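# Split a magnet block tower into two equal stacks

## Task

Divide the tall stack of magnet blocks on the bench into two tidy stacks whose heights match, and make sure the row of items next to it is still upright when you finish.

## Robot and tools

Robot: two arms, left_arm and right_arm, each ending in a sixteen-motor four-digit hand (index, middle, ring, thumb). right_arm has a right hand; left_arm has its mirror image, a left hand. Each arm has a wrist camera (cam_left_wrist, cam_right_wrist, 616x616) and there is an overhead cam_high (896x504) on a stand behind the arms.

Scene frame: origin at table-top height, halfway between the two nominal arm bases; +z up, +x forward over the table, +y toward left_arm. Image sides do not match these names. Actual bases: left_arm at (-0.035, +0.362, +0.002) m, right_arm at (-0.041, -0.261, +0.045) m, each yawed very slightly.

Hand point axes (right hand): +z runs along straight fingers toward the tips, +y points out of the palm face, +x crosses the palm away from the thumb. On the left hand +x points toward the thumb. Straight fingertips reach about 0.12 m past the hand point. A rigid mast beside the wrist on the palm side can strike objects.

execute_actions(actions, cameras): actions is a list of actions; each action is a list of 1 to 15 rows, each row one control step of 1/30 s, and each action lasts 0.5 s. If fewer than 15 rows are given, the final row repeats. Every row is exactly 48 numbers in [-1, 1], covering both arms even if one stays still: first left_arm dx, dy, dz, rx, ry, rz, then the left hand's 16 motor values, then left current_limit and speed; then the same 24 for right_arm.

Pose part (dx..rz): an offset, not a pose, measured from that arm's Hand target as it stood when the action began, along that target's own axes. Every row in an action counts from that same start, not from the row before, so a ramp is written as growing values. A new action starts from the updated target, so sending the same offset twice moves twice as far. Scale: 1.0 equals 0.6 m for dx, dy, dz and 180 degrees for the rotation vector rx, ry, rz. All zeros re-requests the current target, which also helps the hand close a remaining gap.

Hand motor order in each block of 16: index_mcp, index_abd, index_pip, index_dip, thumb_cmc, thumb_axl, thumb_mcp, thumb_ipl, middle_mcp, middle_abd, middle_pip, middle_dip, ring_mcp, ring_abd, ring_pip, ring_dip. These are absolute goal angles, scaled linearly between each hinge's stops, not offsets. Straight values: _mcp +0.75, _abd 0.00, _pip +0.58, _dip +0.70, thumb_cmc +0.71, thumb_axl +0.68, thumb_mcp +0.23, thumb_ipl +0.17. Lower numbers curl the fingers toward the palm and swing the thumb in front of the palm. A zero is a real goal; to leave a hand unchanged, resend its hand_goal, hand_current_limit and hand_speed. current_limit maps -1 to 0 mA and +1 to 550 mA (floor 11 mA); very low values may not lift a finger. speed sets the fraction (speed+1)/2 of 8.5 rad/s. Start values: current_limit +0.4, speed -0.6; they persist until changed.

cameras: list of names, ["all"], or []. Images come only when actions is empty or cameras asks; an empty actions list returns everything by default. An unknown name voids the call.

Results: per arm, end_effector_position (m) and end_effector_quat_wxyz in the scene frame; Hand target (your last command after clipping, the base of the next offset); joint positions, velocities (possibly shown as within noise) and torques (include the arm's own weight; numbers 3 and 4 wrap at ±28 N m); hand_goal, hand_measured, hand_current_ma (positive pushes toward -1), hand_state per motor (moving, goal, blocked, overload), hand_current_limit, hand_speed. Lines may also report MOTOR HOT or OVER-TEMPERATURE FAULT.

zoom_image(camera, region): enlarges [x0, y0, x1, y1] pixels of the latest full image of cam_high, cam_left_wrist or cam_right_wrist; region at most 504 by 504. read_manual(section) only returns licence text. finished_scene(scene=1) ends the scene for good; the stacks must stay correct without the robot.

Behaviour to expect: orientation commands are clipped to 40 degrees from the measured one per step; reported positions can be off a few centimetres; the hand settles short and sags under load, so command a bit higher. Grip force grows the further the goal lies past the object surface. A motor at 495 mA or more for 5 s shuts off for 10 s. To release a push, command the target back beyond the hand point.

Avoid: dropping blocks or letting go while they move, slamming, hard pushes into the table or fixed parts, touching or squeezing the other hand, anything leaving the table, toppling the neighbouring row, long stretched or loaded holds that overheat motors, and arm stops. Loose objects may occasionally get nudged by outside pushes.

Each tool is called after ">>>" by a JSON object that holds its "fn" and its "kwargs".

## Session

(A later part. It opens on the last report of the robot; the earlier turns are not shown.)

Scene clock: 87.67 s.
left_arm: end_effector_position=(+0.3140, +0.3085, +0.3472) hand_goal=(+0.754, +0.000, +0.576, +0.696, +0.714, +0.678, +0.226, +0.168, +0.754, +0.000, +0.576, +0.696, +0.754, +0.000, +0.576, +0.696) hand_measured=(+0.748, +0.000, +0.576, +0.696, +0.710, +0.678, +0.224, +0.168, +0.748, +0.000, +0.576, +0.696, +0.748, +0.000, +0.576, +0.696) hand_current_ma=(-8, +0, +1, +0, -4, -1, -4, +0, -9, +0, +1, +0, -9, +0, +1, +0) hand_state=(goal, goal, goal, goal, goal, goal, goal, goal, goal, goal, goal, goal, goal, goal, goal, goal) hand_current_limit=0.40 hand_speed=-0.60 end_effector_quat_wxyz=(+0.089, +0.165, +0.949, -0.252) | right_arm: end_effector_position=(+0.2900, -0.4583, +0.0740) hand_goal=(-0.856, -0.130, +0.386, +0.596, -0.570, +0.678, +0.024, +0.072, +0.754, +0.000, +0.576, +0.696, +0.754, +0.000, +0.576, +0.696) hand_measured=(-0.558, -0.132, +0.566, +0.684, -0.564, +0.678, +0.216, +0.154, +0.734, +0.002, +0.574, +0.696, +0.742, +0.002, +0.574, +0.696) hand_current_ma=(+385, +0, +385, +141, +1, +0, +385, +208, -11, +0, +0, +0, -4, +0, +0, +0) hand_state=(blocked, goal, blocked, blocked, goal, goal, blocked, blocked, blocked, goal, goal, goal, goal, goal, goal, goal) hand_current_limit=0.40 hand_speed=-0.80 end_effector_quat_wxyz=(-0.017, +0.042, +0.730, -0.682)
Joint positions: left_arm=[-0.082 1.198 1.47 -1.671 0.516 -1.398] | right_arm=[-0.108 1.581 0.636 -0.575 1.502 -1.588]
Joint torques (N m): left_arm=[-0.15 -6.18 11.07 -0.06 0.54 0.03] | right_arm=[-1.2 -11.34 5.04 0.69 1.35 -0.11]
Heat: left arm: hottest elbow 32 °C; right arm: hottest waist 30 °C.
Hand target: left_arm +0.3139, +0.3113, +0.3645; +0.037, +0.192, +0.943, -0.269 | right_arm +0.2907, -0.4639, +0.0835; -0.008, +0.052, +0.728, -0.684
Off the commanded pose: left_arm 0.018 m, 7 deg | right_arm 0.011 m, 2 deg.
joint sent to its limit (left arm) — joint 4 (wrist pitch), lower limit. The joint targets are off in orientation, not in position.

>>> {"fn": "execute_actions", "kwargs": {"actions": [[[0,0,0,0,0,0,0.754,0,0.576,0.696,0.714,0.678,0.226,0.168,0.754,0,0.576,0.696,0.754,0,0.576,0.696,0.4,-0.6,0.016,-0.006,0,0,0,0,-0.857,-0.13,0.386,0.595,-0.571,0.678,0.023,0.071,0.754,0,0.576,0.696,0.754,0,0.576,0.696,0.4,-0.8]]]}}

Scene clock: 88.83 s.
left_arm: end_effector_position=(+0.3140, +0.3085, +0.3472) hand_goal=(+0.754, +0.000, +0.576, +0.696, +0.714, +0.678, +0.226, +0.168, +0.754, +0.000, +0.576, +0.696, +0.754, +0.000, +0.576, +0.696) hand_measured=(+0.748, +0.000, +0.576, +0.696, +0.710, +0.678, +0.224, +0.168, +0.748, +0.000, +0.576, +0.696, +0.748, +0.000, +0.576, +0.696) hand_current_ma=(-8, +0, +1, +0, -4, -1, -4, +0, -9, +0, +1, +0, -9, +0, +1, +0) hand_state=(goal, goal, goal, goal, goal, goal, goal, goal, goal, goal, goal, goal, goal, goal, goal, goal) hand_current_limit=0.40 hand_speed=-0.60 end_effector_quat_wxyz=(+0.089, +0.165, +0.949, -0.252) | right_arm: end_effector_position=(+0.2802, -0.4580, +0.0775) hand_goal=(-0.856, -0.130, +0.386, +0.596, -0.570, +0.678, +0.024, +0.072, +0.754, +0.000, +0.576, +0.696, +0.754, +0.000, +0.576, +0.696) hand_measured=(-0.558, -0.132, +0.566, +0.684, -0.564, +0.678, +0.216, +0.154, +0.734, +0.002, +0.574, +0.696, +0.742, +0.002, +0.574, +0.696) hand_current_ma=(+385, +0, +385, +141, +1, +0, +385, +208, -11, +0, +0, +0, -4, +0, +0, +0) hand_state=(blocked, goal, blocked, blocked, goal, goal, blocked, blocked, blocked, goal, goal, goal, goal, goal, goal, goal) hand_current_limit=0.40 hand_speed=-0.80 end_effector_quat_wxyz=(-0.017, +0.042, +0.730, -0.682)
Joint positions: left_arm=[-0.082 1.198 1.47 -1.671 0.516 -1.398] | right_arm=[-0.109 1.543 0.601 -0.531 1.502 -1.636]
Joint torques (N m): left_arm=[0.32 -6.53 11.04 0.1 0.58 0.08] | right_arm=[-1.14 -10.7 5.12 0.76 1.3 -0.13]
Heat: left arm: hottest elbow 32 °C; right arm: hottest waist 30 °C.
Hand target: left_arm +0.3139, +0.3113, +0.3645; +0.037, +0.192, +0.943, -0.269 | right_arm +0.2810, -0.4634, +0.0865; -0.008, +0.052, +0.728, -0.684
Off the commanded pose: left_arm 0.018 m, 7 deg | right_arm 0.010 m, 2 deg.
joint sent to its limit (left arm) — joint 4 (wrist pitch), lower limit. The joint targets are off in orientation, not in position.

>>> {"fn": "execute_actions", "kwargs": {"actions": [[[0,0,0,0,0,0,0.754,0,0.576,0.696,0.714,0.678,0.226,0.168,0.754,0,0.576,0.696,0.754,0,0.576,0.696,0.4,-0.6,0,0.008,0,0,0,0,-0.857,-0.13,0.386,0.595,-0.571,0.678,0.023,0.071,0.754,0,0.576,0.696,0.754,0,0.576,0.696,0.4,-0.8]]], "cameras": ["cam_right_wrist"]}}

>>> {"fn": "zoom_image", "kwargs": {"camera": "cam_right_wrist", "region": [400, 150, 560, 310]}}

Scene clock: 90.03 s.
left_arm: end_effector_position=(+0.3140, +0.3085, +0.3472) hand_goal=(+0.754, +0.000, +0.576, +0.696, +0.714, +0.678, +0.226, +0.168, +0.754, +0.000, +0.576, +0.696, +0.754, +0.000, +0.576, +0.696) hand_measured=(+0.748, +0.000, +0.576, +0.696, +0.710, +0.678, +0.224, +0.168, +0.748, +0.000, +0.576, +0.696, +0.748, +0.000, +0.576, +0.696) hand_current_ma=(-8, +0, +1, +0, -4, -1, -4, +0, -9, +0, +1, +0, -9, +0, +1, +0) hand_state=(goal, goal, goal, goal, goal, goal, goal, goal, goal, goal, goal, goal, goal, goal, goal, goal) hand_current_limit=0.40 hand_speed=-0.60 end_effector_quat_wxyz=(+0.089, +0.165, +0.949, -0.252) | right_arm: end_effector_position=(+0.2811, -0.4581, +0.0754) hand_goal=(-0.856, -0.130, +0.386, +0.596, -0.570, +0.678, +0.024, +0.072, +0.754, +0.000, +0.576, +0.696, +0.754, +0.000, +0.576, +0.696) hand_measured=(-0.558, -0.132, +0.566, +0.684, -0.564, +0.678, +0.216, +0.154, +0.734, +0.002, +0.574, +0.696, +0.742, +0.002, +0.574, +0.696) hand_current_ma=(+385, +0, +385, +141, +1, +0, +385, +208, -11, +0, +0, +0, -4, +0, +0, +0) hand_state=(blocked, goal, blocked, blocked, goal, goal, blocked, blocked, blocked, goal, goal, goal, goal, goal, goal, goal) hand_current_limit=0.40 hand_speed=-0.80 end_effector_quat_wxyz=(-0.013, +0.043, +0.729, -0.683)
Joint positions: left_arm=[-0.082 1.198 1.47 -1.671 0.516 -1.398] | right_arm=[-0.109 1.543 0.588 -0.471 1.502 -1.676]
Joint torques (N m): left_arm=[0.85 -6.01 10.93 -0.02 0.59 0] | right_arm=[-1.08 -9.93 5.09 0.81 1.25 -0.1]
Heat: left arm: hottest elbow 32 °C; right arm: hottest waist 30 °C.
Hand target: left_arm +0.3139, +0.3113, +0.3645; +0.037, +0.192, +0.943, -0.269 | right_arm +0.2812, -0.4631, +0.0817; -0.008, +0.052, +0.728, -0.684
Off the commanded pose: left_arm 0.018 m, 7 deg | right_arm 0.008 m, 1 deg.
joint sent to its limit (left arm) — joint 4 (wrist pitch), lower limit. The joint targets are off in orientation, not in position.
Images, in order (width x height): cam_right_wrist 616x616.

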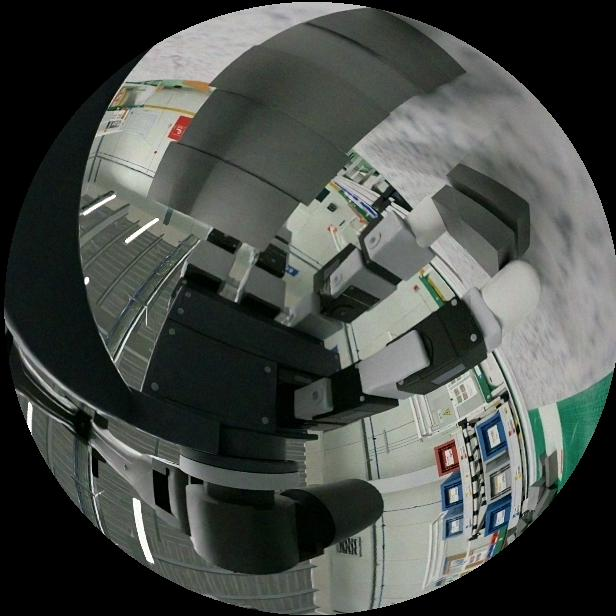

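Scaled by 3.150 from the camera's 616x616 image, which has a finer 880x880 frame.

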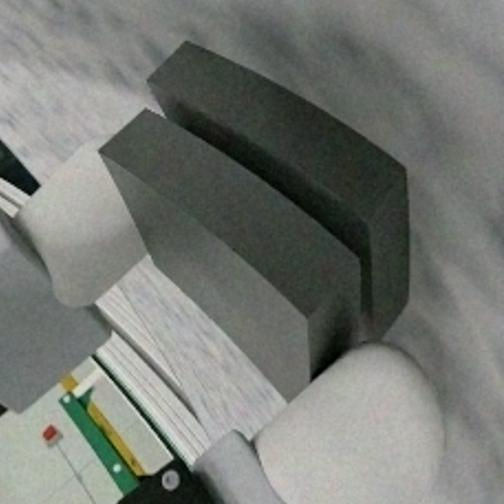

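>>> {"fn": "execute_actions", "kwargs": {"actions": [[[0,0,0,0,0,0,0.754,0,0.576,0.696,0.714,0.678,0.226,0.168,0.754,0,0.576,0.696,0.754,0,0.576,0.696,0.4,-0.6,0.003,0.011,0,0,0,0,-0.857,-0.13,0.386,0.595,-0.571,0.678,0.023,0.071,0.754,0,0.576,0.696,0.754,0,0.576,0.696,0.4,-0.8]]], "cameras": ["cam_right_wrist"]}}

>>> {"fn": "zoom_image", "kwargs": {"camera": "cam_right_wrist", "region": [400, 150, 560, 310]}}

Scene clock: 91.30 s.
left_arm: end_effector_position=(+0.3140, +0.3085, +0.3472) hand_goal=(+0.754, +0.000, +0.576, +0.696, +0.714, +0.678, +0.226, +0.168, +0.754, +0.000, +0.576, +0.696, +0.754, +0.000, +0.576, +0.696) hand_measured=(+0.748, +0.000, +0.576, +0.696, +0.710, +0.678, +0.224, +0.168, +0.748, +0.000, +0.576, +0.696, +0.748, +0.000, +0.576, +0.696) hand_current_ma=(-8, +0, +1, +0, -4, -1, -4, +0, -9, +0, +1, +0, -9, +0, +1, +0) hand_state=(goal, goal, goal, goal, goal, goal, goal, goal, goal, goal, goal, goal, goal, goal, goal, goal) hand_current_limit=0.40 hand_speed=-0.60 end_effector_quat_wxyz=(+0.089, +0.165, +0.949, -0.252) | right_arm: end_effector_position=(+0.2809, -0.4580, +0.0734) hand_goal=(-0.856, -0.130, +0.386, +0.596, -0.570, +0.678, +0.024, +0.072, +0.754, +0.000, +0.576, +0.696, +0.754, +0.000, +0.576, +0.696) hand_measured=(-0.558, -0.132, +0.566, +0.684, -0.564, +0.678, +0.216, +0.154, +0.734, +0.002, +0.574, +0.696, +0.742, +0.002, +0.574, +0.696) hand_current_ma=(+385, +0, +385, +141, +1, +0, +385, +208, -11, +0, +0, +0, -4, +0, +0, +0) hand_state=(blocked, goal, blocked, blocked, goal, goal, blocked, blocked, blocked, goal, goal, goal, goal, goal, goal, goal) hand_current_limit=0.40 hand_speed=-0.80 end_effector_quat_wxyz=(-0.007, +0.048, +0.729, -0.683)
Joint positions: left_arm=[-0.082 1.198 1.47 -1.671 0.516 -1.398] | right_arm=[-0.109 1.543 0.576 -0.425 1.502 -1.695]
Joint torques (N m): left_arm=[-0.38 -6.71 11.18 0.02 0.57 0.03] | right_arm=[-1.14 -8.64 5.04 0.92 1.21 -0.12]
Heat: left arm: hottest elbow 32 °C; right arm: hottest waist 30 °C.
Hand target: left_arm +0.3139, +0.3113, +0.3645; +0.037, +0.192, +0.943, -0.269 | right_arm +0.2799, -0.4626, +0.0751; -0.008, +0.052, +0.728, -0.684
Off the commanded pose: left_arm 0.018 m, 7 deg | right_arm 0.005 m, 1 deg.
joint sent to its limit (left arm) — joint 4 (wrist pitch), lower limit. The joint targets are off in orientation, not in position.
Images, in order (width x height): cam_right_wrist 616x616.

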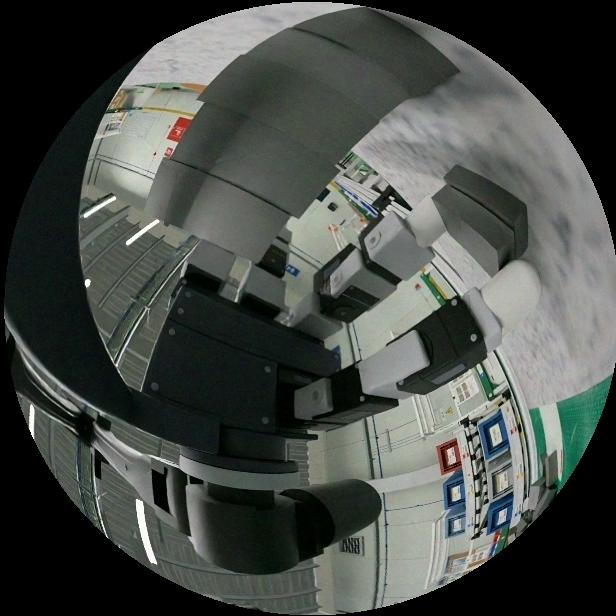

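Scaled by 3.150 from the camera's 616x616 image, which has a finer 880x880 frame.

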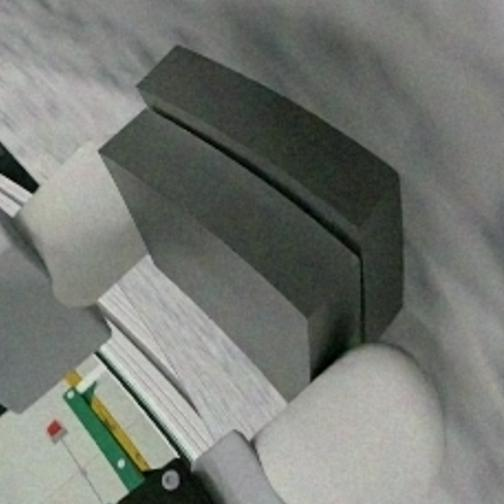

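>>> {"fn": "execute_actions", "kwargs": {"actions": [[[0,0,0,0,0,0,0.754,0,0.576,0.696,0.714,0.678,0.226,0.168,0.754,0,0.576,0.696,0.754,0,0.576,0.696,0.4,-0.6,0,0.004,0,0,0,-0.011,-0.857,-0.13,0.386,0.595,-0.571,0.678,0.023,0.071,0.754,0,0.576,0.696,0.754,0,0.576,0.696,0.4,-0.8]]], "cameras": ["cam_right_wrist"]}}

>>> {"fn": "zoom_image", "kwargs": {"camera": "cam_right_wrist", "region": [400, 150, 560, 310]}}

Scene clock: 92.50 s.
left_arm: end_effector_position=(+0.3140, +0.3085, +0.3472) hand_goal=(+0.754, +0.000, +0.576, +0.696, +0.714, +0.678, +0.226, +0.168, +0.754, +0.000, +0.576, +0.696, +0.754, +0.000, +0.576, +0.696) hand_measured=(+0.748, +0.000, +0.576, +0.696, +0.710, +0.678, +0.224, +0.168, +0.748, +0.000, +0.576, +0.696, +0.748, +0.000, +0.576, +0.696) hand_current_ma=(-8, +0, +1, +0, -4, -1, -4, +0, -9, +0, +1, +0, -9, +0, +1, +0) hand_state=(goal, goal, goal, goal, goal, goal, goal, goal, goal, goal, goal, goal, goal, goal, goal, goal) hand_current_limit=0.40 hand_speed=-0.60 end_effector_quat_wxyz=(+0.089, +0.165, +0.949, -0.252) | right_arm: end_effector_position=(+0.2783, -0.4578, +0.0726) hand_goal=(-0.856, -0.130, +0.386, +0.596, -0.570, +0.678, +0.024, +0.072, +0.754, +0.000, +0.576, +0.696, +0.754, +0.000, +0.576, +0.696) hand_measured=(-0.558, -0.132, +0.566, +0.684, -0.564, +0.678, +0.216, +0.154, +0.734, +0.002, +0.574, +0.696, +0.742, +0.002, +0.574, +0.696) hand_current_ma=(+385, +0, +385, +141, +1, +0, +385, +208, -11, +0, +0, +0, -4, +0, +0, +0) hand_state=(blocked, goal, blocked, blocked, goal, goal, blocked, blocked, blocked, goal, goal, goal, goal, goal, goal, goal) hand_current_limit=0.40 hand_speed=-0.80 end_effector_quat_wxyz=(-0.018, +0.036, +0.730, -0.683)
Joint positions: left_arm=[-0.082 1.198 1.47 -1.671 0.516 -1.398] | right_arm=[-0.109 1.543 0.576 -0.425 1.502 -1.726]
Joint torques (N m): left_arm=[0.91 -5.89 10.92 0.01 0.55 0.01] | right_arm=[-1.08 -7.65 5.64 0.91 1.21 -0.12]
Heat: left arm: hottest elbow 32 °C; right arm: hottest waist 30 °C.
Hand target: left_arm +0.3139, +0.3113, +0.3645; +0.037, +0.192, +0.943, -0.269 | right_arm +0.2801, -0.4624, +0.0727; -0.020, +0.040, +0.728, -0.684
Off the commanded pose: left_arm 0.018 m, 7 deg | right_arm 0.005 m, 0 deg.
joint sent to its limit (left arm) — joint 4 (wrist pitch), lower limit. The joint targets are off in orientation, not in position.
Images, in order (width x height): cam_right_wrist 616x616.

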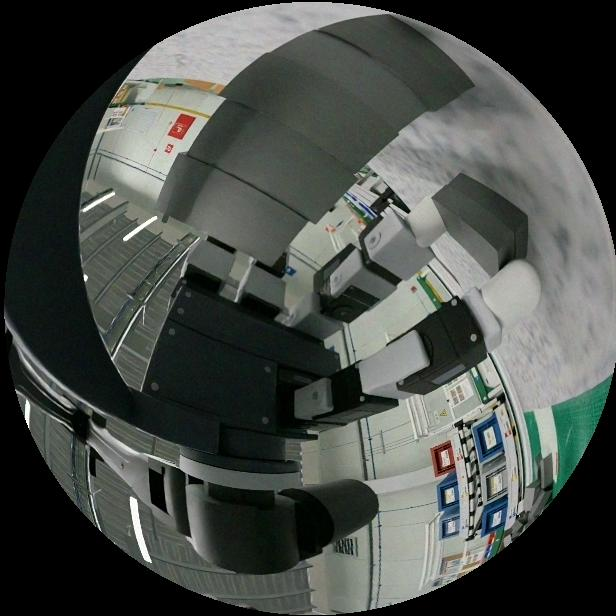

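Scaled by 3.150 from the camera's 616x616 image, which has a finer 880x880 frame.

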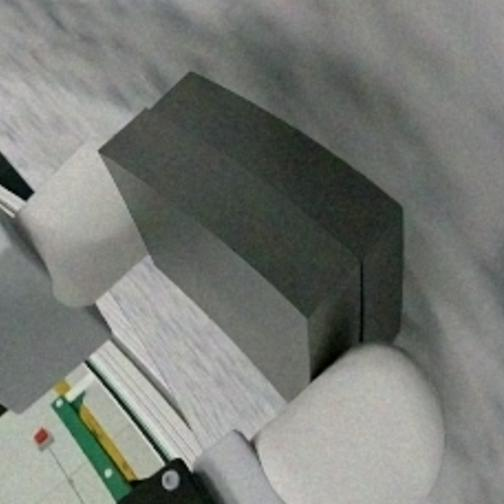

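>>> {"fn": "execute_actions", "kwargs": {"actions": [[[0,0,0,0,0,0,0.754,0,0.576,0.696,0.714,0.678,0.226,0.168,0.754,0,0.576,0.696,0.754,0,0.576,0.696,0.4,-0.6,0,0.007,0,0,0,0,-0.857,-0.13,0.386,0.595,-0.571,0.678,0.023,0.071,0.754,0,0.576,0.696,0.754,0,0.576,0.696,0.4,-0.8]]], "cameras": ["cam_right_wrist"]}}

>>> {"fn": "zoom_image", "kwargs": {"camera": "cam_right_wrist", "region": [400, 150, 560, 310]}}

Scene clock: 93.40 s.
left_arm: end_effector_position=(+0.3140, +0.3085, +0.3472) hand_goal=(+0.754, +0.000, +0.576, +0.696, +0.714, +0.678, +0.226, +0.168, +0.754, +0.000, +0.576, +0.696, +0.754, +0.000, +0.576, +0.696) hand_measured=(+0.748, +0.000, +0.576, +0.696, +0.710, +0.678, +0.224, +0.168, +0.748, +0.000, +0.576, +0.696, +0.748, +0.000, +0.576, +0.696) hand_current_ma=(-8, +0, +1, +0, -4, -1, -4, +0, -9, +0, +1, +0, -9, +0, +1, +0) hand_state=(goal, goal, goal, goal, goal, goal, goal, goal, goal, goal, goal, goal, goal, goal, goal, goal) hand_current_limit=0.40 hand_speed=-0.60 end_effector_quat_wxyz=(+0.089, +0.165, +0.949, -0.252) | right_arm: end_effector_position=(+0.2806, -0.4581, +0.0715) hand_goal=(-0.856, -0.130, +0.386, +0.596, -0.570, +0.678, +0.024, +0.072, +0.754, +0.000, +0.576, +0.696, +0.754, +0.000, +0.576, +0.696) hand_measured=(-0.558, -0.140, +0.566, +0.684, -0.568, +0.678, +0.216, +0.152, +0.734, +0.002, +0.574, +0.696, +0.742, +0.002, +0.574, +0.696) hand_current_ma=(+385, -2, +385, +141, +0, +0, +385, +206, -11, +0, +0, +0, -4, +0, +0, +0) hand_state=(blocked, goal, blocked, blocked, goal, goal, blocked, blocked, blocked, goal, goal, goal, goal, goal, goal, goal) hand_current_limit=0.40 hand_speed=-0.80 end_effector_quat_wxyz=(-0.015, +0.039, +0.729, -0.683)
Joint positions: left_arm=[-0.082 1.198 1.47 -1.671 0.516 -1.398] | right_arm=[-0.109 1.549 0.576 -0.405 1.504 -1.732]
Joint torques (N m): left_arm=[1.03 -6.18 11.07 -0.18 0.58 0.04] | right_arm=[-1.03 -7.12 5.33 0.96 1.16 -0.11]
Heat: left arm: hottest elbow 32 °C; right arm: hottest waist 30 °C.
Hand target: left_arm +0.3139, +0.3113, +0.3645; +0.037, +0.192, +0.943, -0.269 | right_arm +0.2802, -0.4622, +0.0685; -0.020, +0.040, +0.728, -0.684
Off the commanded pose: left_arm 0.018 m, 7 deg | right_arm 0.005 m, 1 deg.
joint sent to its limit (left arm) — joint 4 (wrist pitch), lower limit. The joint targets are off in orientation, not in position.
Images, in order (width x height): cam_right_wrist 616x616.

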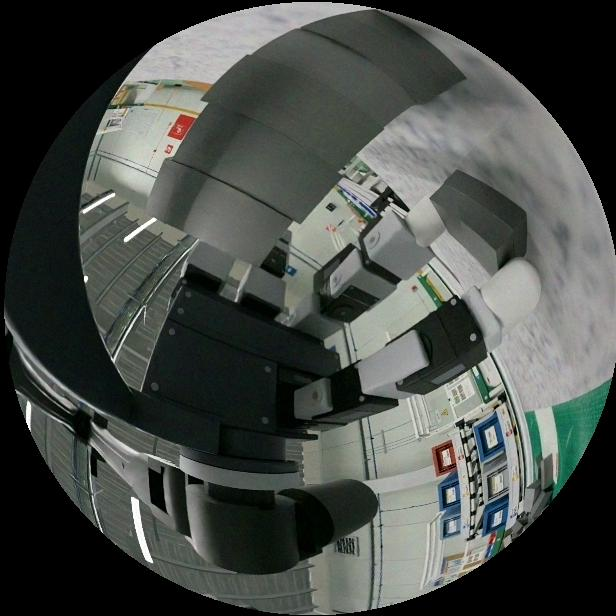

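Scaled by 3.150 from the camera's 616x616 image, which has a finer 880x880 frame.

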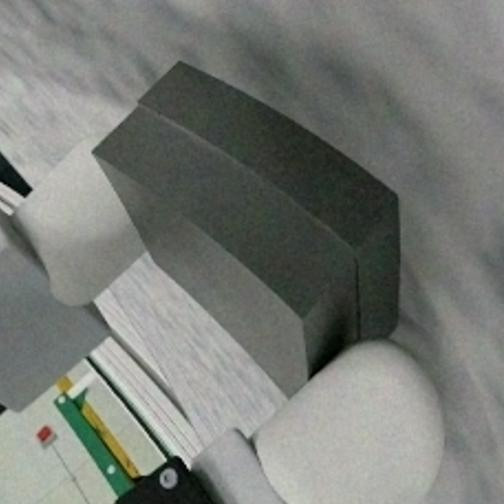

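>>> {"fn": "execute_actions", "kwargs": {"actions": [[[0,0,0,0,0,0,0.754,0,0.576,0.696,0.714,0.678,0.226,0.168,0.754,0,0.576,0.696,0.754,0,0.576,0.696,0.4,-0.6,0,0,0,0,0,0,-0.66,-0.13,0.51,0.665,-0.571,0.678,0.14,0.13,0.754,0,0.576,0.696,0.754,0,0.576,0.696,0.4,-0.8]],[[0,0,0,0,0,0,0.754,0,0.576,0.696,0.714,0.678,0.226,0.168,0.754,0,0.576,0.696,0.754,0,0.576,0.696,0.4,-0.6,0,0,0,0,0,0,-0.565,-0.13,0.566,0.69,-0.571,0.678,0.21,0.163,0.754,0,0.576,0.696,0.754,0,0.576,0.696,0.4,-0.8]],[[0,0,0,0,0,0,0.754,0,0.576,0.696,0.714,0.678,0.226,0.168,0.754,0,0.576,0.696,0.754,0,0.576,0.696,0.4,-0.6,0,-0.002,0,0,0,0,-0.46,-0.13,0.576,0.696,-0.571,0.678,0.3,0.168,0.754,0,0.576,0.696,0.754,0,0.576,0.696,0.4,-0.85]]], "cameras": ["cam_right_wrist"]}}

>>> {"fn": "zoom_image", "kwargs": {"camera": "cam_right_wrist", "region": [400, 130, 580, 310]}}

Scene clock: 95.40 s.
left_arm: end_effector_position=(+0.3140, +0.3085, +0.3472) hand_goal=(+0.754, +0.000, +0.576, +0.696, +0.714, +0.678, +0.226, +0.168, +0.754, +0.000, +0.576, +0.696, +0.754, +0.000, +0.576, +0.696) hand_measured=(+0.748, +0.000, +0.576, +0.696, +0.710, +0.678, +0.224, +0.168, +0.748, +0.000, +0.576, +0.696, +0.748, +0.000, +0.576, +0.696) hand_current_ma=(-8, +0, +1, +0, -4, -1, -4, +0, -9, +0, +1, +0, -9, +0, +1, +0) hand_state=(goal, goal, goal, goal, goal, goal, goal, goal, goal, goal, goal, goal, goal, goal, goal, goal) hand_current_limit=0.40 hand_speed=-0.60 end_effector_quat_wxyz=(+0.089, +0.165, +0.949, -0.252) | right_arm: end_effector_position=(+0.2820, -0.4583, +0.0720) hand_goal=(-0.460, -0.130, +0.576, +0.696, -0.570, +0.678, +0.300, +0.168, +0.754, +0.000, +0.576, +0.696, +0.754, +0.000, +0.576, +0.696) hand_measured=(-0.464, -0.132, +0.576, +0.700, -0.570, +0.678, +0.296, +0.170, +0.734, +0.002, +0.574, +0.696, +0.742, +0.002, +0.574, +0.696) hand_current_ma=(-1, +0, +0, +0, +0, +0, -1, +0, -11, +0, +0, +0, -4, +0, +0, +0) hand_state=(goal, goal, goal, goal, goal, goal, goal, goal, blocked, goal, goal, goal, goal, goal, goal, goal) hand_current_limit=0.40 hand_speed=-0.85 end_effector_quat_wxyz=(-0.014, +0.040, +0.729, -0.684)
Joint positions: left_arm=[-0.082 1.198 1.47 -1.671 0.516 -1.398] | right_arm=[-0.109 1.549 0.576 -0.39 1.504 -1.744]
Joint torques (N m): left_arm=[0.56 -6.24 11.1 -0.31 0.51 0.08] | right_arm=[-1.03 -7.65 5.12 0.88 1.13 -0.15]
Heat: left arm: hottest elbow 33 °C; right arm: hottest waist 30 °C.
Hand target: left_arm +0.3139, +0.3113, +0.3645; +0.037, +0.192, +0.943, -0.269 | right_arm +0.2802, -0.4623, +0.0697; -0.020, +0.040, +0.728, -0.684
Off the commanded pose: left_arm 0.018 m, 7 deg | right_arm 0.005 m, 1 deg.
joint sent to its limit (left arm) — joint 4 (wrist pitch), lower limit. The joint targets are off in orientation, not in position.
Images, in order (width x height): cam_right_wrist 616x616.

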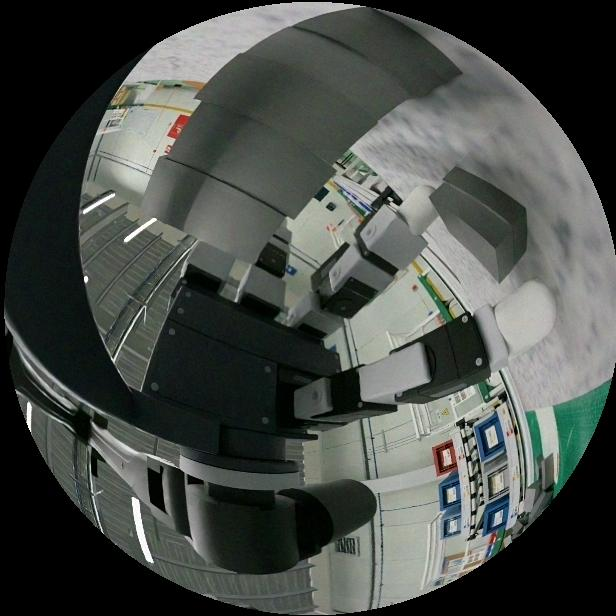

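Scaled by 2.800 from the camera's 616x616 image, which has a finer 880x880 frame.

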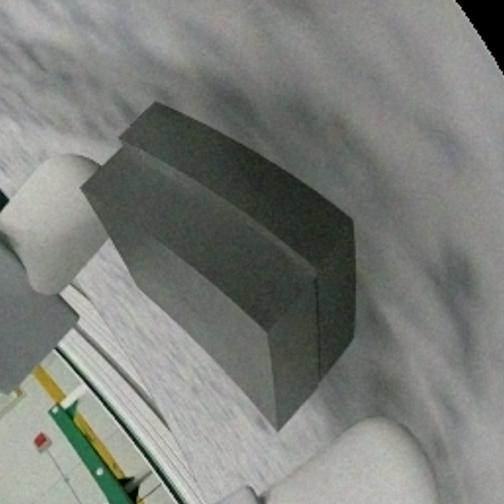

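>>> {"fn": "execute_actions", "kwargs": {"actions": [[[0,0,0,0,0,0,0.754,0,0.576,0.696,0.714,0.678,0.226,0.168,0.754,0,0.576,0.696,0.754,0,0.576,0.696,0.4,-0.6,0,-0.03,0,0,0,0,-0.44,-0.13,0.576,0.696,-0.571,0.678,0.31,0.168,0.754,0,0.576,0.696,0.754,0,0.576,0.696,0.4,-0.8]],[[0,0,0,0,0,0,0.754,0,0.576,0.696,0.714,0.678,0.226,0.168,0.754,0,0.576,0.696,0.754,0,0.576,0.696,0.4,-0.6,0,-0.055,0,0,0,0,-0.44,-0.13,0.576,0.696,-0.571,0.678,0.31,0.168,0.754,0,0.576,0.696,0.754,0,0.576,0.696,0.4,-0.8]],[[0,0,0,0,0,0,0.754,0,0.576,0.696,0.714,0.678,0.226,0.168,0.754,0,0.576,0.696,0.754,0,0.576,0.696,0.4,-0.6,0,-0.055,0,0,0,0,-0.44,-0.13,0.576,0.696,-0.571,0.678,0.31,0.168,0.754,0,0.576,0.696,0.754,0,0.576,0.696,0.4,-0.8]],[[0,0,0,0,0,0,0.754,0,0.576,0.696,0.714,0.678,0.226,0.168,0.754,0,0.576,0.696,0.754,0,0.576,0.696,0.4,-0.6,0.064,0,0,0,0,0,-0.44,-0.13,0.576,0.696,-0.571,0.678,0.31,0.168,0.754,0,0.576,0.696,0.754,0,0.576,0.696,0.4,-0.8]],[[0,0,0,0,0,0,0.754,0,0.576,0.696,0.714,0.678,0.226,0.168,0.754,0,0.576,0.696,0.754,0,0.576,0.696,0.4,-0.6,0.064,0.01,0,0,0,0,-0.483,-0.13,0.576,0.696,-0.571,0.678,0.291,0.168,0.754,0,0.576,0.696,0.754,0,0.576,0.696,0.4,-0.8]]], "cameras": ["cam_high","cam_right_wrist"]}}

>>> {"fn": "zoom_image", "kwargs": {"camera": "cam_right_wrist", "region": [400, 60, 616, 276]}}

>>> {"fn": "zoom_image", "kwargs": {"camera": "cam_high", "region": [410, 80, 490, 170]}}

Scene clock: 98.90 s.
left_arm: end_effector_position=(+0.3140, +0.3085, +0.3472) hand_goal=(+0.754, +0.000, +0.576, +0.696, +0.714, +0.678, +0.226, +0.168, +0.754, +0.000, +0.576, +0.696, +0.754, +0.000, +0.576, +0.696) hand_measured=(+0.748, +0.000, +0.576, +0.696, +0.710, +0.678, +0.224, +0.168, +0.748, +0.000, +0.576, +0.696, +0.748, +0.000, +0.576, +0.696) hand_current_ma=(-8, +0, +1, +0, -4, -1, -4, +0, -9, +0, +1, +0, -9, +0, +1, +0) hand_state=(goal, goal, goal, goal, goal, goal, goal, goal, goal, goal, goal, goal, goal, goal, goal, goal) hand_current_limit=0.40 hand_speed=-0.60 end_effector_quat_wxyz=(+0.089, +0.165, +0.949, -0.252) | right_arm: end_effector_position=(+0.2034, -0.4584, +0.1440) hand_goal=(-0.482, -0.130, +0.576, +0.696, -0.570, +0.678, +0.292, +0.168, +0.754, +0.000, +0.576, +0.696, +0.754, +0.000, +0.576, +0.696) hand_measured=(-0.480, -0.132, +0.576, +0.700, -0.570, +0.678, +0.292, +0.170, +0.734, +0.002, +0.574, +0.696, +0.742, +0.002, +0.574, +0.696) hand_current_ma=(+0, +0, +0, +0, +0, +0, +0, +0, -11, +0, +0, +0, -4, +0, +0, +0) hand_state=(goal, goal, goal, goal, goal, goal, goal, goal, blocked, goal, goal, goal, goal, goal, goal, goal) hand_current_limit=0.40 hand_speed=-0.80 end_effector_quat_wxyz=(-0.025, +0.037, +0.728, -0.685)
Joint positions: left_arm=[-0.082 1.198 1.47 -1.671 0.516 -1.398] | right_arm=[-0.137 1.086 0.421 -0.473 1.503 -1.989]
Joint torques (N m): left_arm=[0.09 -7.24 11.25 0.08 0.57 0.03] | right_arm=[-0.73 -4.6 6.79 1.16 0.86 -0.15]
Heat: left arm: hottest elbow 33 °C; right arm: hottest waist 30 °C.
Hand target: left_arm +0.3139, +0.3113, +0.3645; +0.037, +0.192, +0.943, -0.269 | right_arm +0.2013, -0.4605, +0.1456; -0.020, +0.040, +0.728, -0.684
Off the commanded pose: left_arm 0.018 m, 7 deg | right_arm 0.003 m, 1 deg.
joint sent to its limit (left arm) — joint 4 (wrist pitch), lower limit. The joint targets are off in orientation, not in position.
Images, in order (width x height): cam_high 896x504, cam_right_wrist 616x616.

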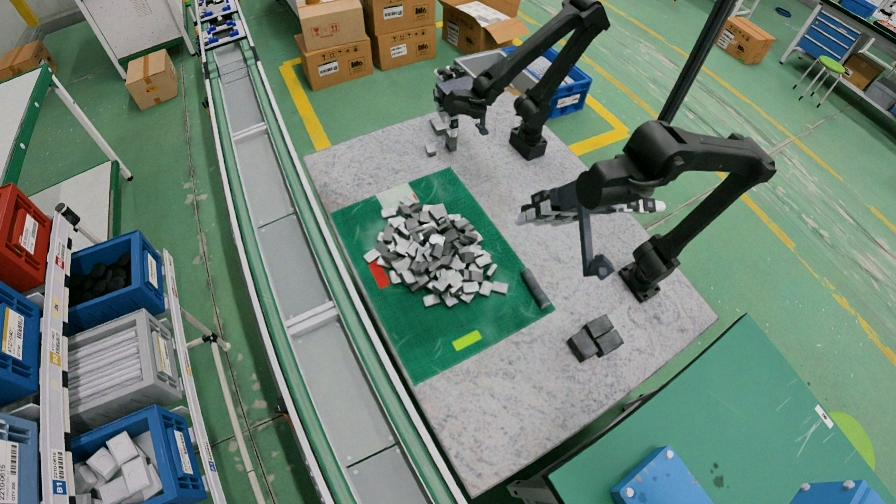

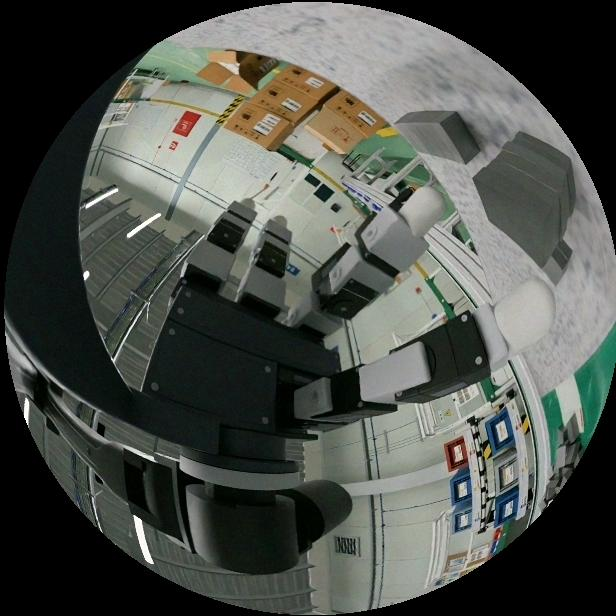

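Scaled by 2.333 from the camera's 616x616 image, which has a finer 880x880 frame.

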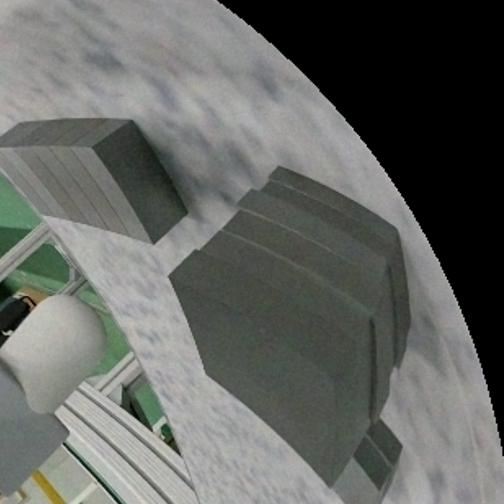

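Scaled by 5.600 from the camera's 896x504 image, which has a finer 1280x720 frame.

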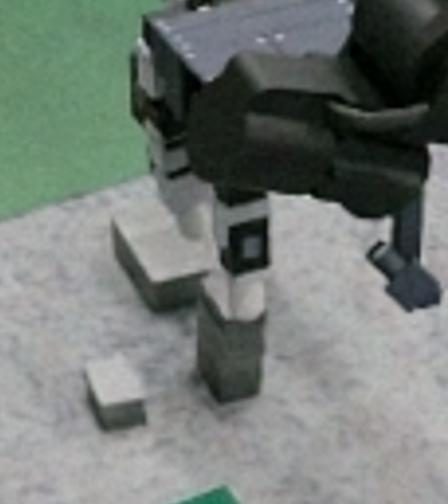

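>>> {"fn": "execute_actions", "kwargs": {"actions": [[[0,0,0,0,0,0,0.754,0,0.576,0.696,0.714,0.678,0.226,0.168,0.754,0,0.576,0.696,0.754,0,0.576,0.696,0.4,-0.6,-0.004,0.023,-0.006,0,0,0,-0.483,-0.13,0.576,0.696,-0.571,0.678,0.291,0.168,0.754,0,0.576,0.696,0.754,0,0.576,0.696,0.4,-0.8]]], "cameras": ["all"]}}

>>> {"fn": "zoom_image", "kwargs": {"camera": "cam_right_wrist", "region": [400, 60, 616, 276]}}

Scene clock: 101.67 s.
left_arm: end_effector_position=(+0.3140, +0.3085, +0.3472) hand_goal=(+0.754, +0.000, +0.576, +0.696, +0.714, +0.678, +0.226, +0.168, +0.754, +0.000, +0.576, +0.696, +0.754, +0.000, +0.576, +0.696) hand_measured=(+0.748, +0.000, +0.576, +0.696, +0.710, +0.678, +0.224, +0.168, +0.748, +0.000, +0.576, +0.696, +0.748, +0.000, +0.576, +0.696) hand_current_ma=(-8, +0, +1, +0, -4, -1, -4, +0, -9, +0, +1, +0, -9, +0, +1, +0) hand_state=(goal, goal, goal, goal, goal, goal, goal, goal, goal, goal, goal, goal, goal, goal, goal, goal) hand_current_limit=0.40 hand_speed=-0.60 end_effector_quat_wxyz=(+0.089, +0.165, +0.949, -0.252) | right_arm: end_effector_position=(+0.2002, -0.4580, +0.1340) hand_goal=(-0.482, -0.130, +0.576, +0.696, -0.570, +0.678, +0.292, +0.168, +0.754, +0.000, +0.576, +0.696, +0.754, +0.000, +0.576, +0.696) hand_measured=(-0.480, -0.132, +0.576, +0.700, -0.570, +0.678, +0.292, +0.170, +0.734, +0.002, +0.574, +0.696, +0.742, +0.002, +0.574, +0.696) hand_current_ma=(+0, +0, +0, +0, +0, +0, +0, +0, -11, +0, +0, +0, -4, +0, +0, +0) hand_state=(goal, goal, goal, goal, goal, goal, goal, goal, blocked, goal, goal, goal, goal, goal, goal, goal) hand_current_limit=0.40 hand_speed=-0.80 end_effector_quat_wxyz=(-0.026, +0.038, +0.728, -0.684)
Joint positions: left_arm=[-0.082 1.198 1.47 -1.671 0.516 -1.398] | right_arm=[-0.137 1.11 0.406 -0.466 1.503 -1.958]
Joint torques (N m): left_arm=[0.79 -6.77 11.02 -0.16 0.57 0.02] | right_arm=[0.67 -2.2 7.09 0.91 0.95 0.12]
Heat: left arm: hottest elbow 33 °C; right arm: hottest waist 30 °C.
Hand target: left_arm +0.3139, +0.3113, +0.3645; +0.037, +0.192, +0.943, -0.269 | right_arm +0.2044, -0.4563, +0.1320; -0.020, +0.040, +0.728, -0.684
Off the commanded pose: left_arm 0.018 m, 7 deg | right_arm 0.005 m, 1 deg.
joint sent to its limit (left arm) — joint 4 (wrist pitch), lower limit. The joint targets are off in orientation, not in position.

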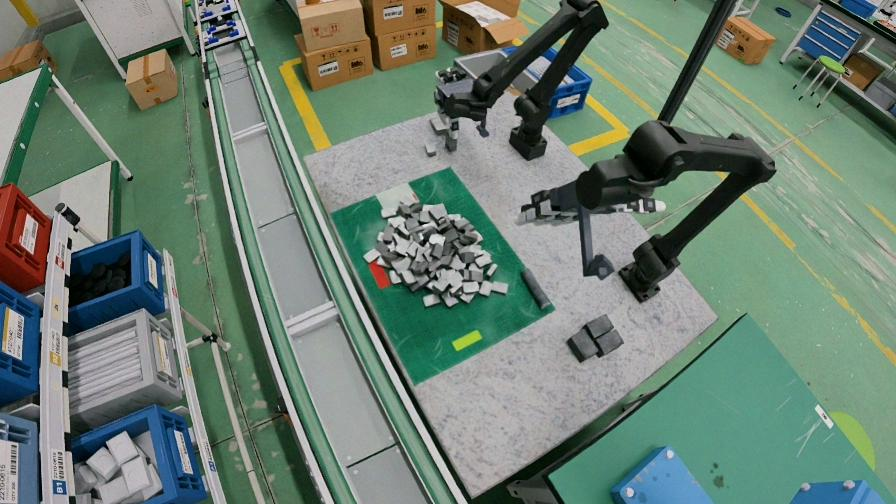

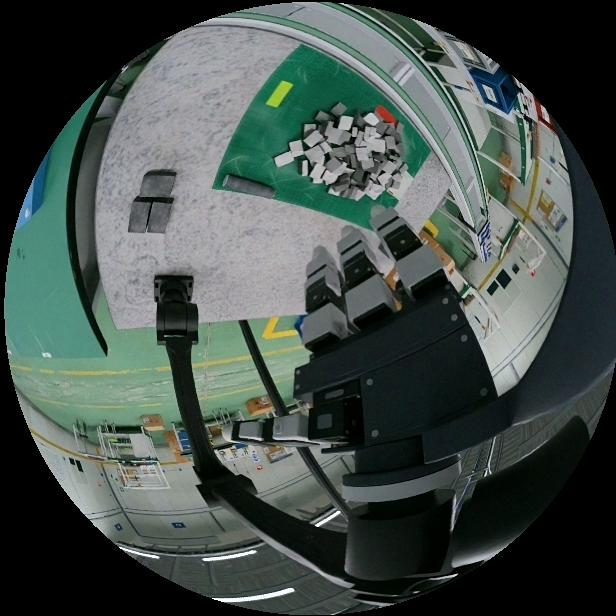

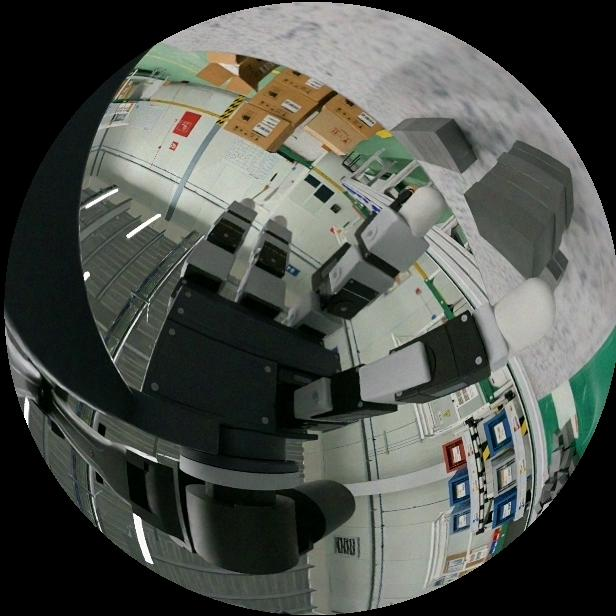

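Scaled by 2.333 from the camera's 616x616 image, which has a finer 880x880 frame.

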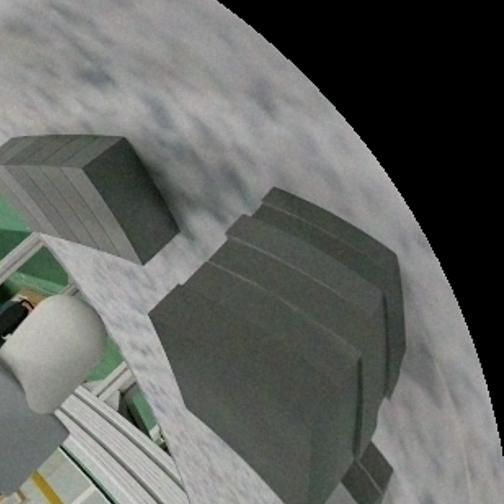

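>>> {"fn": "zoom_image", "kwargs": {"camera": "cam_right_wrist", "region": [460, 130, 580, 290]}}

>>> {"fn": "zoom_image", "kwargs": {"camera": "cam_high", "region": [400, 80, 500, 180]}}

Scaled by 3.150 from the camera's 616x616 image, which has a finer 880x880 frame.

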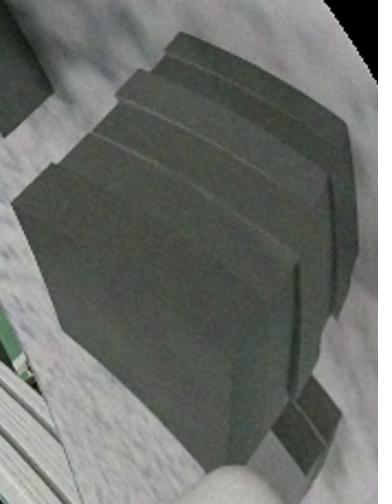

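Scaled by 5.040 from the camera's 896x504 image, which has a finer 1280x720 frame.

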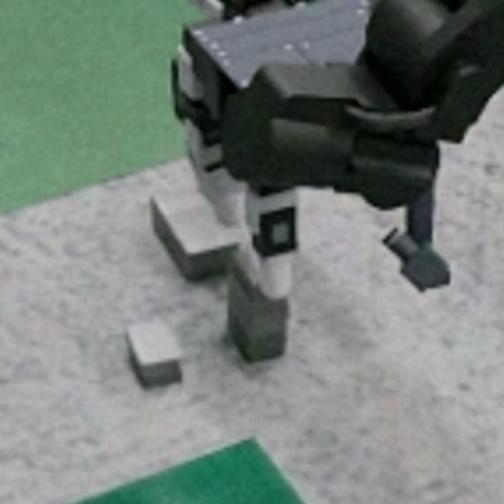

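>>> {"fn": "execute_actions", "kwargs": {"actions": [[[0,0,0,0,0,0,0.754,0,0.576,0.696,0.714,0.678,0.226,0.168,0.754,0,0.576,0.696,0.754,0,0.576,0.696,0.4,-0.6,-0.016,0.008,0,0,0,0,-0.483,-0.13,0.576,0.696,-0.571,0.678,0.291,0.168,0.754,0,0.576,0.696,0.754,0,0.576,0.696,0.4,-0.8]]], "cameras": ["cam_right_wrist"]}}

>>> {"fn": "zoom_image", "kwargs": {"camera": "cam_right_wrist", "region": [460, 130, 600, 300]}}

Scene clock: 104.20 s.
left_arm: end_effector_position=(+0.3140, +0.3085, +0.3472) hand_goal=(+0.754, +0.000, +0.576, +0.696, +0.714, +0.678, +0.226, +0.168, +0.754, +0.000, +0.576, +0.696, +0.754, +0.000, +0.576, +0.696) hand_measured=(+0.748, +0.000, +0.576, +0.696, +0.710, +0.678, +0.224, +0.168, +0.748, +0.000, +0.576, +0.696, +0.748, +0.000, +0.576, +0.696) hand_current_ma=(-8, +0, +1, +0, -4, -1, -4, +0, -9, +0, +1, +0, -9, +0, +1, +0) hand_state=(goal, goal, goal, goal, goal, goal, goal, goal, goal, goal, goal, goal, goal, goal, goal, goal) hand_current_limit=0.40 hand_speed=-0.60 end_effector_quat_wxyz=(+0.089, +0.165, +0.949, -0.252) | right_arm: end_effector_position=(+0.2008, -0.4580, +0.1225) hand_goal=(-0.482, -0.130, +0.576, +0.696, -0.570, +0.678, +0.292, +0.168, +0.754, +0.000, +0.576, +0.696, +0.754, +0.000, +0.576, +0.696) hand_measured=(-0.480, -0.132, +0.576, +0.700, -0.570, +0.678, +0.294, +0.170, +0.734, +0.002, +0.574, +0.696, +0.742, +0.002, +0.574, +0.696) hand_current_ma=(+0, +0, +0, +0, +0, +0, +0, +0, -11, +0, +0, +0, -4, +0, +0, +0) hand_state=(goal, goal, goal, goal, goal, goal, goal, goal, blocked, goal, goal, goal, goal, goal, goal, goal) hand_current_limit=0.40 hand_speed=-0.80 end_effector_quat_wxyz=(-0.032, +0.033, +0.729, -0.683)
Joint positions: left_arm=[-0.082 1.198 1.47 -1.671 0.516 -1.398] | right_arm=[-0.137 1.162 0.406 -0.465 1.503 -1.925]
Joint torques (N m): left_arm=[0.44 -6.59 11.15 0.12 0.6 0.05] | right_arm=[0.91 -2.78 8.43 0.64 1 0.14]
Heat: left arm: hottest elbow 33 °C; right arm: hottest waist 30 °C.
Hand target: left_arm +0.3139, +0.3113, +0.3645; +0.037, +0.192, +0.943, -0.269 | right_arm +0.2141, -0.4568, +0.1275; -0.020, +0.040, +0.728, -0.684
Off the commanded pose: left_arm 0.018 m, 7 deg | right_arm 0.014 m, 2 deg.
joint sent to its limit (left arm) — joint 4 (wrist pitch), lower limit. The joint targets are off in orientation, not in position.
Images, in order (width x height): cam_right_wrist 616x616.

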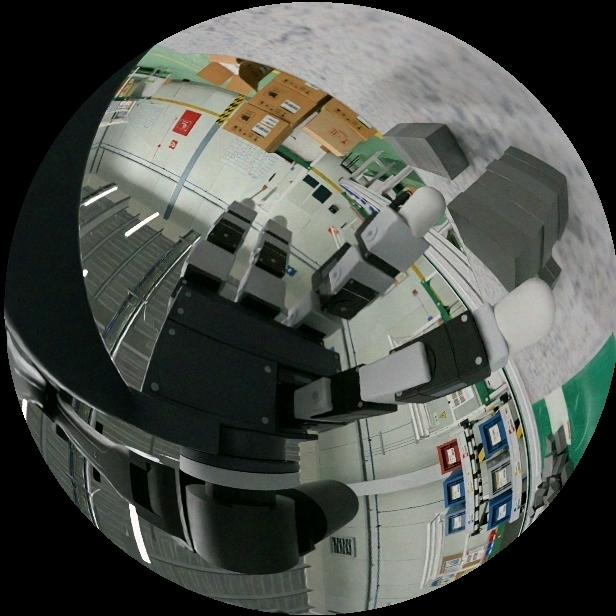

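Scaled by 2.965 from the camera's 616x616 image, which has a finer 880x880 frame.

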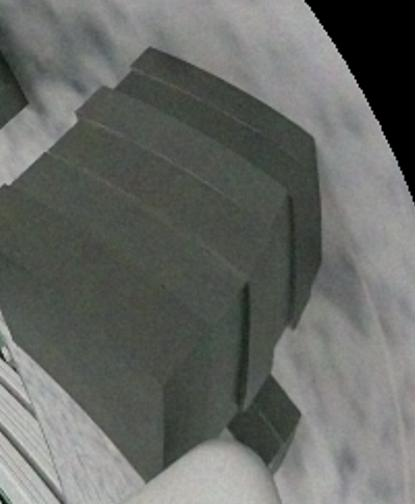

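>>> {"fn": "execute_actions", "kwargs": {"actions": [[[0,0,0,0,0,0,0.754,0,0.576,0.696,0.714,0.678,0.226,0.168,0.754,0,0.576,0.696,0.754,0,0.576,0.696,0.4,-0.6,-0.012,0,0,0,0,0,-0.483,-0.13,0.576,0.696,-0.571,0.678,0.291,0.168,0.754,0,0.576,0.696,0.754,0,0.576,0.696,0.4,-0.8]]], "cameras": []}}

Scene clock: 105.10 s.
left_arm: end_effector_position=(+0.3140, +0.3085, +0.3472) hand_goal=(+0.754, +0.000, +0.576, +0.696, +0.714, +0.678, +0.226, +0.168, +0.754, +0.000, +0.576, +0.696, +0.754, +0.000, +0.576, +0.696) hand_measured=(+0.748, +0.000, +0.576, +0.696, +0.710, +0.678, +0.224, +0.168, +0.748, +0.000, +0.576, +0.696, +0.748, +0.000, +0.576, +0.696) hand_current_ma=(-8, +0, +1, +0, -4, -1, -4, +0, -9, +0, +1, +0, -9, +0, +1, +0) hand_state=(goal, goal, goal, goal, goal, goal, goal, goal, goal, goal, goal, goal, goal, goal, goal, goal) hand_current_limit=0.40 hand_speed=-0.60 end_effector_quat_wxyz=(+0.089, +0.165, +0.949, -0.252) | right_arm: end_effector_position=(+0.2002, -0.4580, +0.1174) hand_goal=(-0.482, -0.130, +0.576, +0.696, -0.570, +0.678, +0.292, +0.168, +0.754, +0.000, +0.576, +0.696, +0.754, +0.000, +0.576, +0.696) hand_measured=(-0.480, -0.132, +0.576, +0.700, -0.570, +0.678, +0.294, +0.170, +0.734, +0.002, +0.574, +0.696, +0.742, +0.002, +0.574, +0.696) hand_current_ma=(+0, +0, +0, +0, +0, +0, +0, +0, -11, +0, +0, +0, -4, +0, +0, +0) hand_state=(goal, goal, goal, goal, goal, goal, goal, goal, blocked, goal, goal, goal, goal, goal, goal, goal) hand_current_limit=0.40 hand_speed=-0.80 end_effector_quat_wxyz=(-0.038, +0.027, +0.729, -0.683)
Joint positions: left_arm=[-0.082 1.198 1.47 -1.671 0.516 -1.398] | right_arm=[-0.137 1.183 0.406 -0.465 1.503 -1.918]
Joint torques (N m): left_arm=[0.73 -6.12 10.97 -0.09 0.56 0.05] | right_arm=[0.97 -2.96 9.62 0.55 1.01 0.13]
Heat: left arm: hottest elbow 33 °C; right arm: hottest waist 30 °C.
Hand target: left_arm +0.3139, +0.3113, +0.3645; +0.037, +0.192, +0.943, -0.269 | right_arm +0.2212, -0.4574, +0.1277; -0.020, +0.040, +0.728, -0.684
Off the commanded pose: left_arm 0.018 m, 7 deg | right_arm 0.023 m, 3 deg.
joint sent to its limit (left arm) — joint 4 (wrist pitch), lower limit. The joint targets are off in orientation, not in position.
No camera images: "cameras" was empty.

>>> {"fn": "execute_actions", "kwargs": {"actions": [[[0,0,0,0,0,0,0.754,0,0.576,0.696,0.714,0.678,0.226,0.168,0.754,0,0.576,0.696,0.754,0,0.576,0.696,0.4,-0.6,0,-0.02,0,0,0,0,-0.483,-0.13,0.576,0.696,-0.571,0.678,0.291,0.168,0.754,0,0.576,0.696,0.754,0,0.576,0.696,0.4,-0.8]]], "cameras": []}}

Scene clock: 106.00 s.
left_arm: end_effector_position=(+0.3140, +0.3085, +0.3472) hand_goal=(+0.754, +0.000, +0.576, +0.696, +0.714, +0.678, +0.226, +0.168, +0.754, +0.000, +0.576, +0.696, +0.754, +0.000, +0.576, +0.696) hand_measured=(+0.748, +0.000, +0.576, +0.696, +0.710, +0.678, +0.224, +0.168, +0.748, +0.000, +0.576, +0.696, +0.748, +0.000, +0.576, +0.696) hand_current_ma=(-8, +0, +1, +0, -4, -1, -4, +0, -9, +0, +1, +0, -9, +0, +1, +0) hand_state=(goal, goal, goal, goal, goal, goal, goal, goal, goal, goal, goal, goal, goal, goal, goal, goal) hand_current_limit=0.40 hand_speed=-0.60 end_effector_quat_wxyz=(+0.089, +0.165, +0.949, -0.252) | right_arm: end_effector_position=(+0.1993, -0.4579, +0.1199) hand_goal=(-0.482, -0.130, +0.576, +0.696, -0.570, +0.678, +0.292, +0.168, +0.754, +0.000, +0.576, +0.696, +0.754, +0.000, +0.576, +0.696) hand_measured=(-0.480, -0.132, +0.576, +0.700, -0.570, +0.678, +0.294, +0.170, +0.734, +0.002, +0.574, +0.696, +0.742, +0.002, +0.574, +0.696) hand_current_ma=(+0, +0, +0, +0, +0, +0, +0, +0, -11, +0, +0, +0, -4, +0, +0, +0) hand_state=(goal, goal, goal, goal, goal, goal, goal, goal, blocked, goal, goal, goal, goal, goal, goal, goal) hand_current_limit=0.40 hand_speed=-0.80 end_effector_quat_wxyz=(-0.038, +0.028, +0.729, -0.683)
Joint positions: left_arm=[-0.082 1.198 1.47 -1.671 0.516 -1.398] | right_arm=[-0.137 1.171 0.406 -0.473 1.503 -1.922]
Joint torques (N m): left_arm=[0.5 -6.07 11.04 -0.29 0.56 0.09] | right_arm=[0.67 -5.07 10.48 0.24 1 -0.17]
Heat: left arm: hottest elbow 33 °C; right arm: hottest waist 30 °C.
Hand target: left_arm +0.3139, +0.3113, +0.3645; +0.037, +0.192, +0.943, -0.269 | right_arm +0.2209, -0.4582, +0.1397; -0.020, +0.040, +0.728, -0.684
Off the commanded pose: left_arm 0.018 m, 7 deg | right_arm 0.029 m, 2 deg.
joint sent to its limit (left arm) — joint 4 (wrist pitch), lower limit. The joint targets are off in orientation, not in position.
No camera images: "cameras" was empty.

>>> {"fn": "execute_actions", "kwargs": {"actions": [[[0,0,0,0,0,0,0.754,0,0.576,0.696,0.714,0.678,0.226,0.168,0.754,0,0.576,0.696,0.754,0,0.576,0.696,0.4,-0.6,0,-0.02,0,0,0,0,-0.483,-0.13,0.576,0.696,-0.571,0.678,0.291,0.168,0.754,0,0.576,0.696,0.754,0,0.576,0.696,0.4,-0.8]]], "cameras": []}}

Scene clock: 106.87 s.
left_arm: end_effector_position=(+0.3140, +0.3085, +0.3472) hand_goal=(+0.754, +0.000, +0.576, +0.696, +0.714, +0.678, +0.226, +0.168, +0.754, +0.000, +0.576, +0.696, +0.754, +0.000, +0.576, +0.696) hand_measured=(+0.748, +0.000, +0.576, +0.696, +0.710, +0.678, +0.224, +0.168, +0.748, +0.000, +0.576, +0.696, +0.748, +0.000, +0.576, +0.696) hand_current_ma=(-8, +0, +1, +0, -4, -1, -4, +0, -9, +0, +1, +0, -9, +0, +1, +0) hand_state=(goal, goal, goal, goal, goal, goal, goal, goal, goal, goal, goal, goal, goal, goal, goal, goal) hand_current_limit=0.40 hand_speed=-0.60 end_effector_quat_wxyz=(+0.089, +0.165, +0.949, -0.252) | right_arm: end_effector_position=(+0.2022, -0.4582, +0.1332) hand_goal=(-0.482, -0.130, +0.576, +0.696, -0.570, +0.678, +0.292, +0.168, +0.754, +0.000, +0.576, +0.696, +0.754, +0.000, +0.576, +0.696) hand_measured=(-0.480, -0.132, +0.576, +0.700, -0.570, +0.678, +0.294, +0.170, +0.734, +0.002, +0.574, +0.696, +0.742, +0.002, +0.574, +0.696) hand_current_ma=(+0, +0, +0, +0, +0, +0, +0, +0, -11, +0, +0, +0, -4, +0, +0, +0) hand_state=(goal, goal, goal, goal, goal, goal, goal, goal, blocked, goal, goal, goal, goal, goal, goal, goal) hand_current_limit=0.40 hand_speed=-0.80 end_effector_quat_wxyz=(-0.035, +0.030, +0.729, -0.683)
Joint positions: left_arm=[-0.082 1.198 1.47 -1.671 0.516 -1.398] | right_arm=[-0.137 1.131 0.422 -0.494 1.503 -1.949]
Joint torques (N m): left_arm=[0.21 -5.89 11.14 -0.08 0.6 0.04] | right_arm=[0.38 -4.72 10.55 0.24 0.97 -0.17]
Heat: left arm: hottest elbow 33 °C; right arm: hottest waist 30 °C.
Hand target: left_arm +0.3139, +0.3113, +0.3645; +0.037, +0.192, +0.943, -0.269 | right_arm +0.2205, -0.4589, +0.1517; -0.020, +0.040, +0.728, -0.684
Off the commanded pose: left_arm 0.018 m, 7 deg | right_arm 0.026 m, 2 deg.
joint sent to its limit (left arm) — joint 4 (wrist pitch), lower limit. The joint targets are off in orientation, not in position.
No camera images: "cameras" was empty.

>>> {"fn": "execute_actions", "kwargs": {"actions": [[[0,0,0,0,0,0,0.754,0,0.576,0.696,0.714,0.678,0.226,0.168,0.754,0,0.576,0.696,0.754,0,0.576,0.696,0.4,-0.6,-0.012,-0.012,0,0,0,0,-0.483,-0.13,0.576,0.696,-0.571,0.678,0.291,0.168,0.754,0,0.576,0.696,0.754,0,0.576,0.696,0.4,-0.8]]], "cameras": []}}

Scene clock: 107.77 s.
left_arm: end_effector_position=(+0.3140, +0.3085, +0.3472) hand_goal=(+0.754, +0.000, +0.576, +0.696, +0.714, +0.678, +0.226, +0.168, +0.754, +0.000, +0.576, +0.696, +0.754, +0.000, +0.576, +0.696) hand_measured=(+0.748, +0.000, +0.576, +0.696, +0.710, +0.678, +0.224, +0.168, +0.748, +0.000, +0.576, +0.696, +0.748, +0.000, +0.576, +0.696) hand_current_ma=(-8, +0, +1, +0, -4, -1, -4, +0, -9, +0, +1, +0, -9, +0, +1, +0) hand_state=(goal, goal, goal, goal, goal, goal, goal, goal, goal, goal, goal, goal, goal, goal, goal, goal) hand_current_limit=0.40 hand_speed=-0.60 end_effector_quat_wxyz=(+0.089, +0.165, +0.949, -0.252) | right_arm: end_effector_position=(+0.2090, -0.4590, +0.1403) hand_goal=(-0.482, -0.130, +0.576, +0.696, -0.570, +0.678, +0.292, +0.168, +0.754, +0.000, +0.576, +0.696, +0.754, +0.000, +0.576, +0.696) hand_measured=(-0.480, -0.132, +0.576, +0.700, -0.570, +0.678, +0.294, +0.170, +0.734, +0.002, +0.574, +0.696, +0.742, +0.002, +0.574, +0.696) hand_current_ma=(+0, +0, +0, +0, +0, +0, +0, +0, -11, +0, +0, +0, -4, +0, +0, +0) hand_state=(goal, goal, goal, goal, goal, goal, goal, goal, blocked, goal, goal, goal, goal, goal, goal, goal) hand_current_limit=0.40 hand_speed=-0.80 end_effector_quat_wxyz=(-0.034, +0.029, +0.728, -0.684)
Joint positions: left_arm=[-0.082 1.198 1.47 -1.671 0.516 -1.398] | right_arm=[-0.137 1.131 0.445 -0.501 1.503 -1.964]
Joint torques (N m): left_arm=[0.91 -6.48 10.76 -0.02 0.61 0.04] | right_arm=[0.32 -4.66 10.8 0.27 0.94 -0.17]
Heat: left arm: hottest elbow 33 °C; right arm: hottest waist 30 °C.
Hand target: left_arm +0.3139, +0.3113, +0.3645; +0.037, +0.192, +0.943, -0.269 | right_arm +0.2274, -0.4599, +0.1590; -0.020, +0.040, +0.728, -0.684
Off the commanded pose: left_arm 0.018 m, 7 deg | right_arm 0.026 m, 2 deg.
joint sent to its limit (left arm) — joint 4 (wrist pitch), lower limit. The joint targets are off in orientation, not in position.
No camera images: "cameras" was empty.


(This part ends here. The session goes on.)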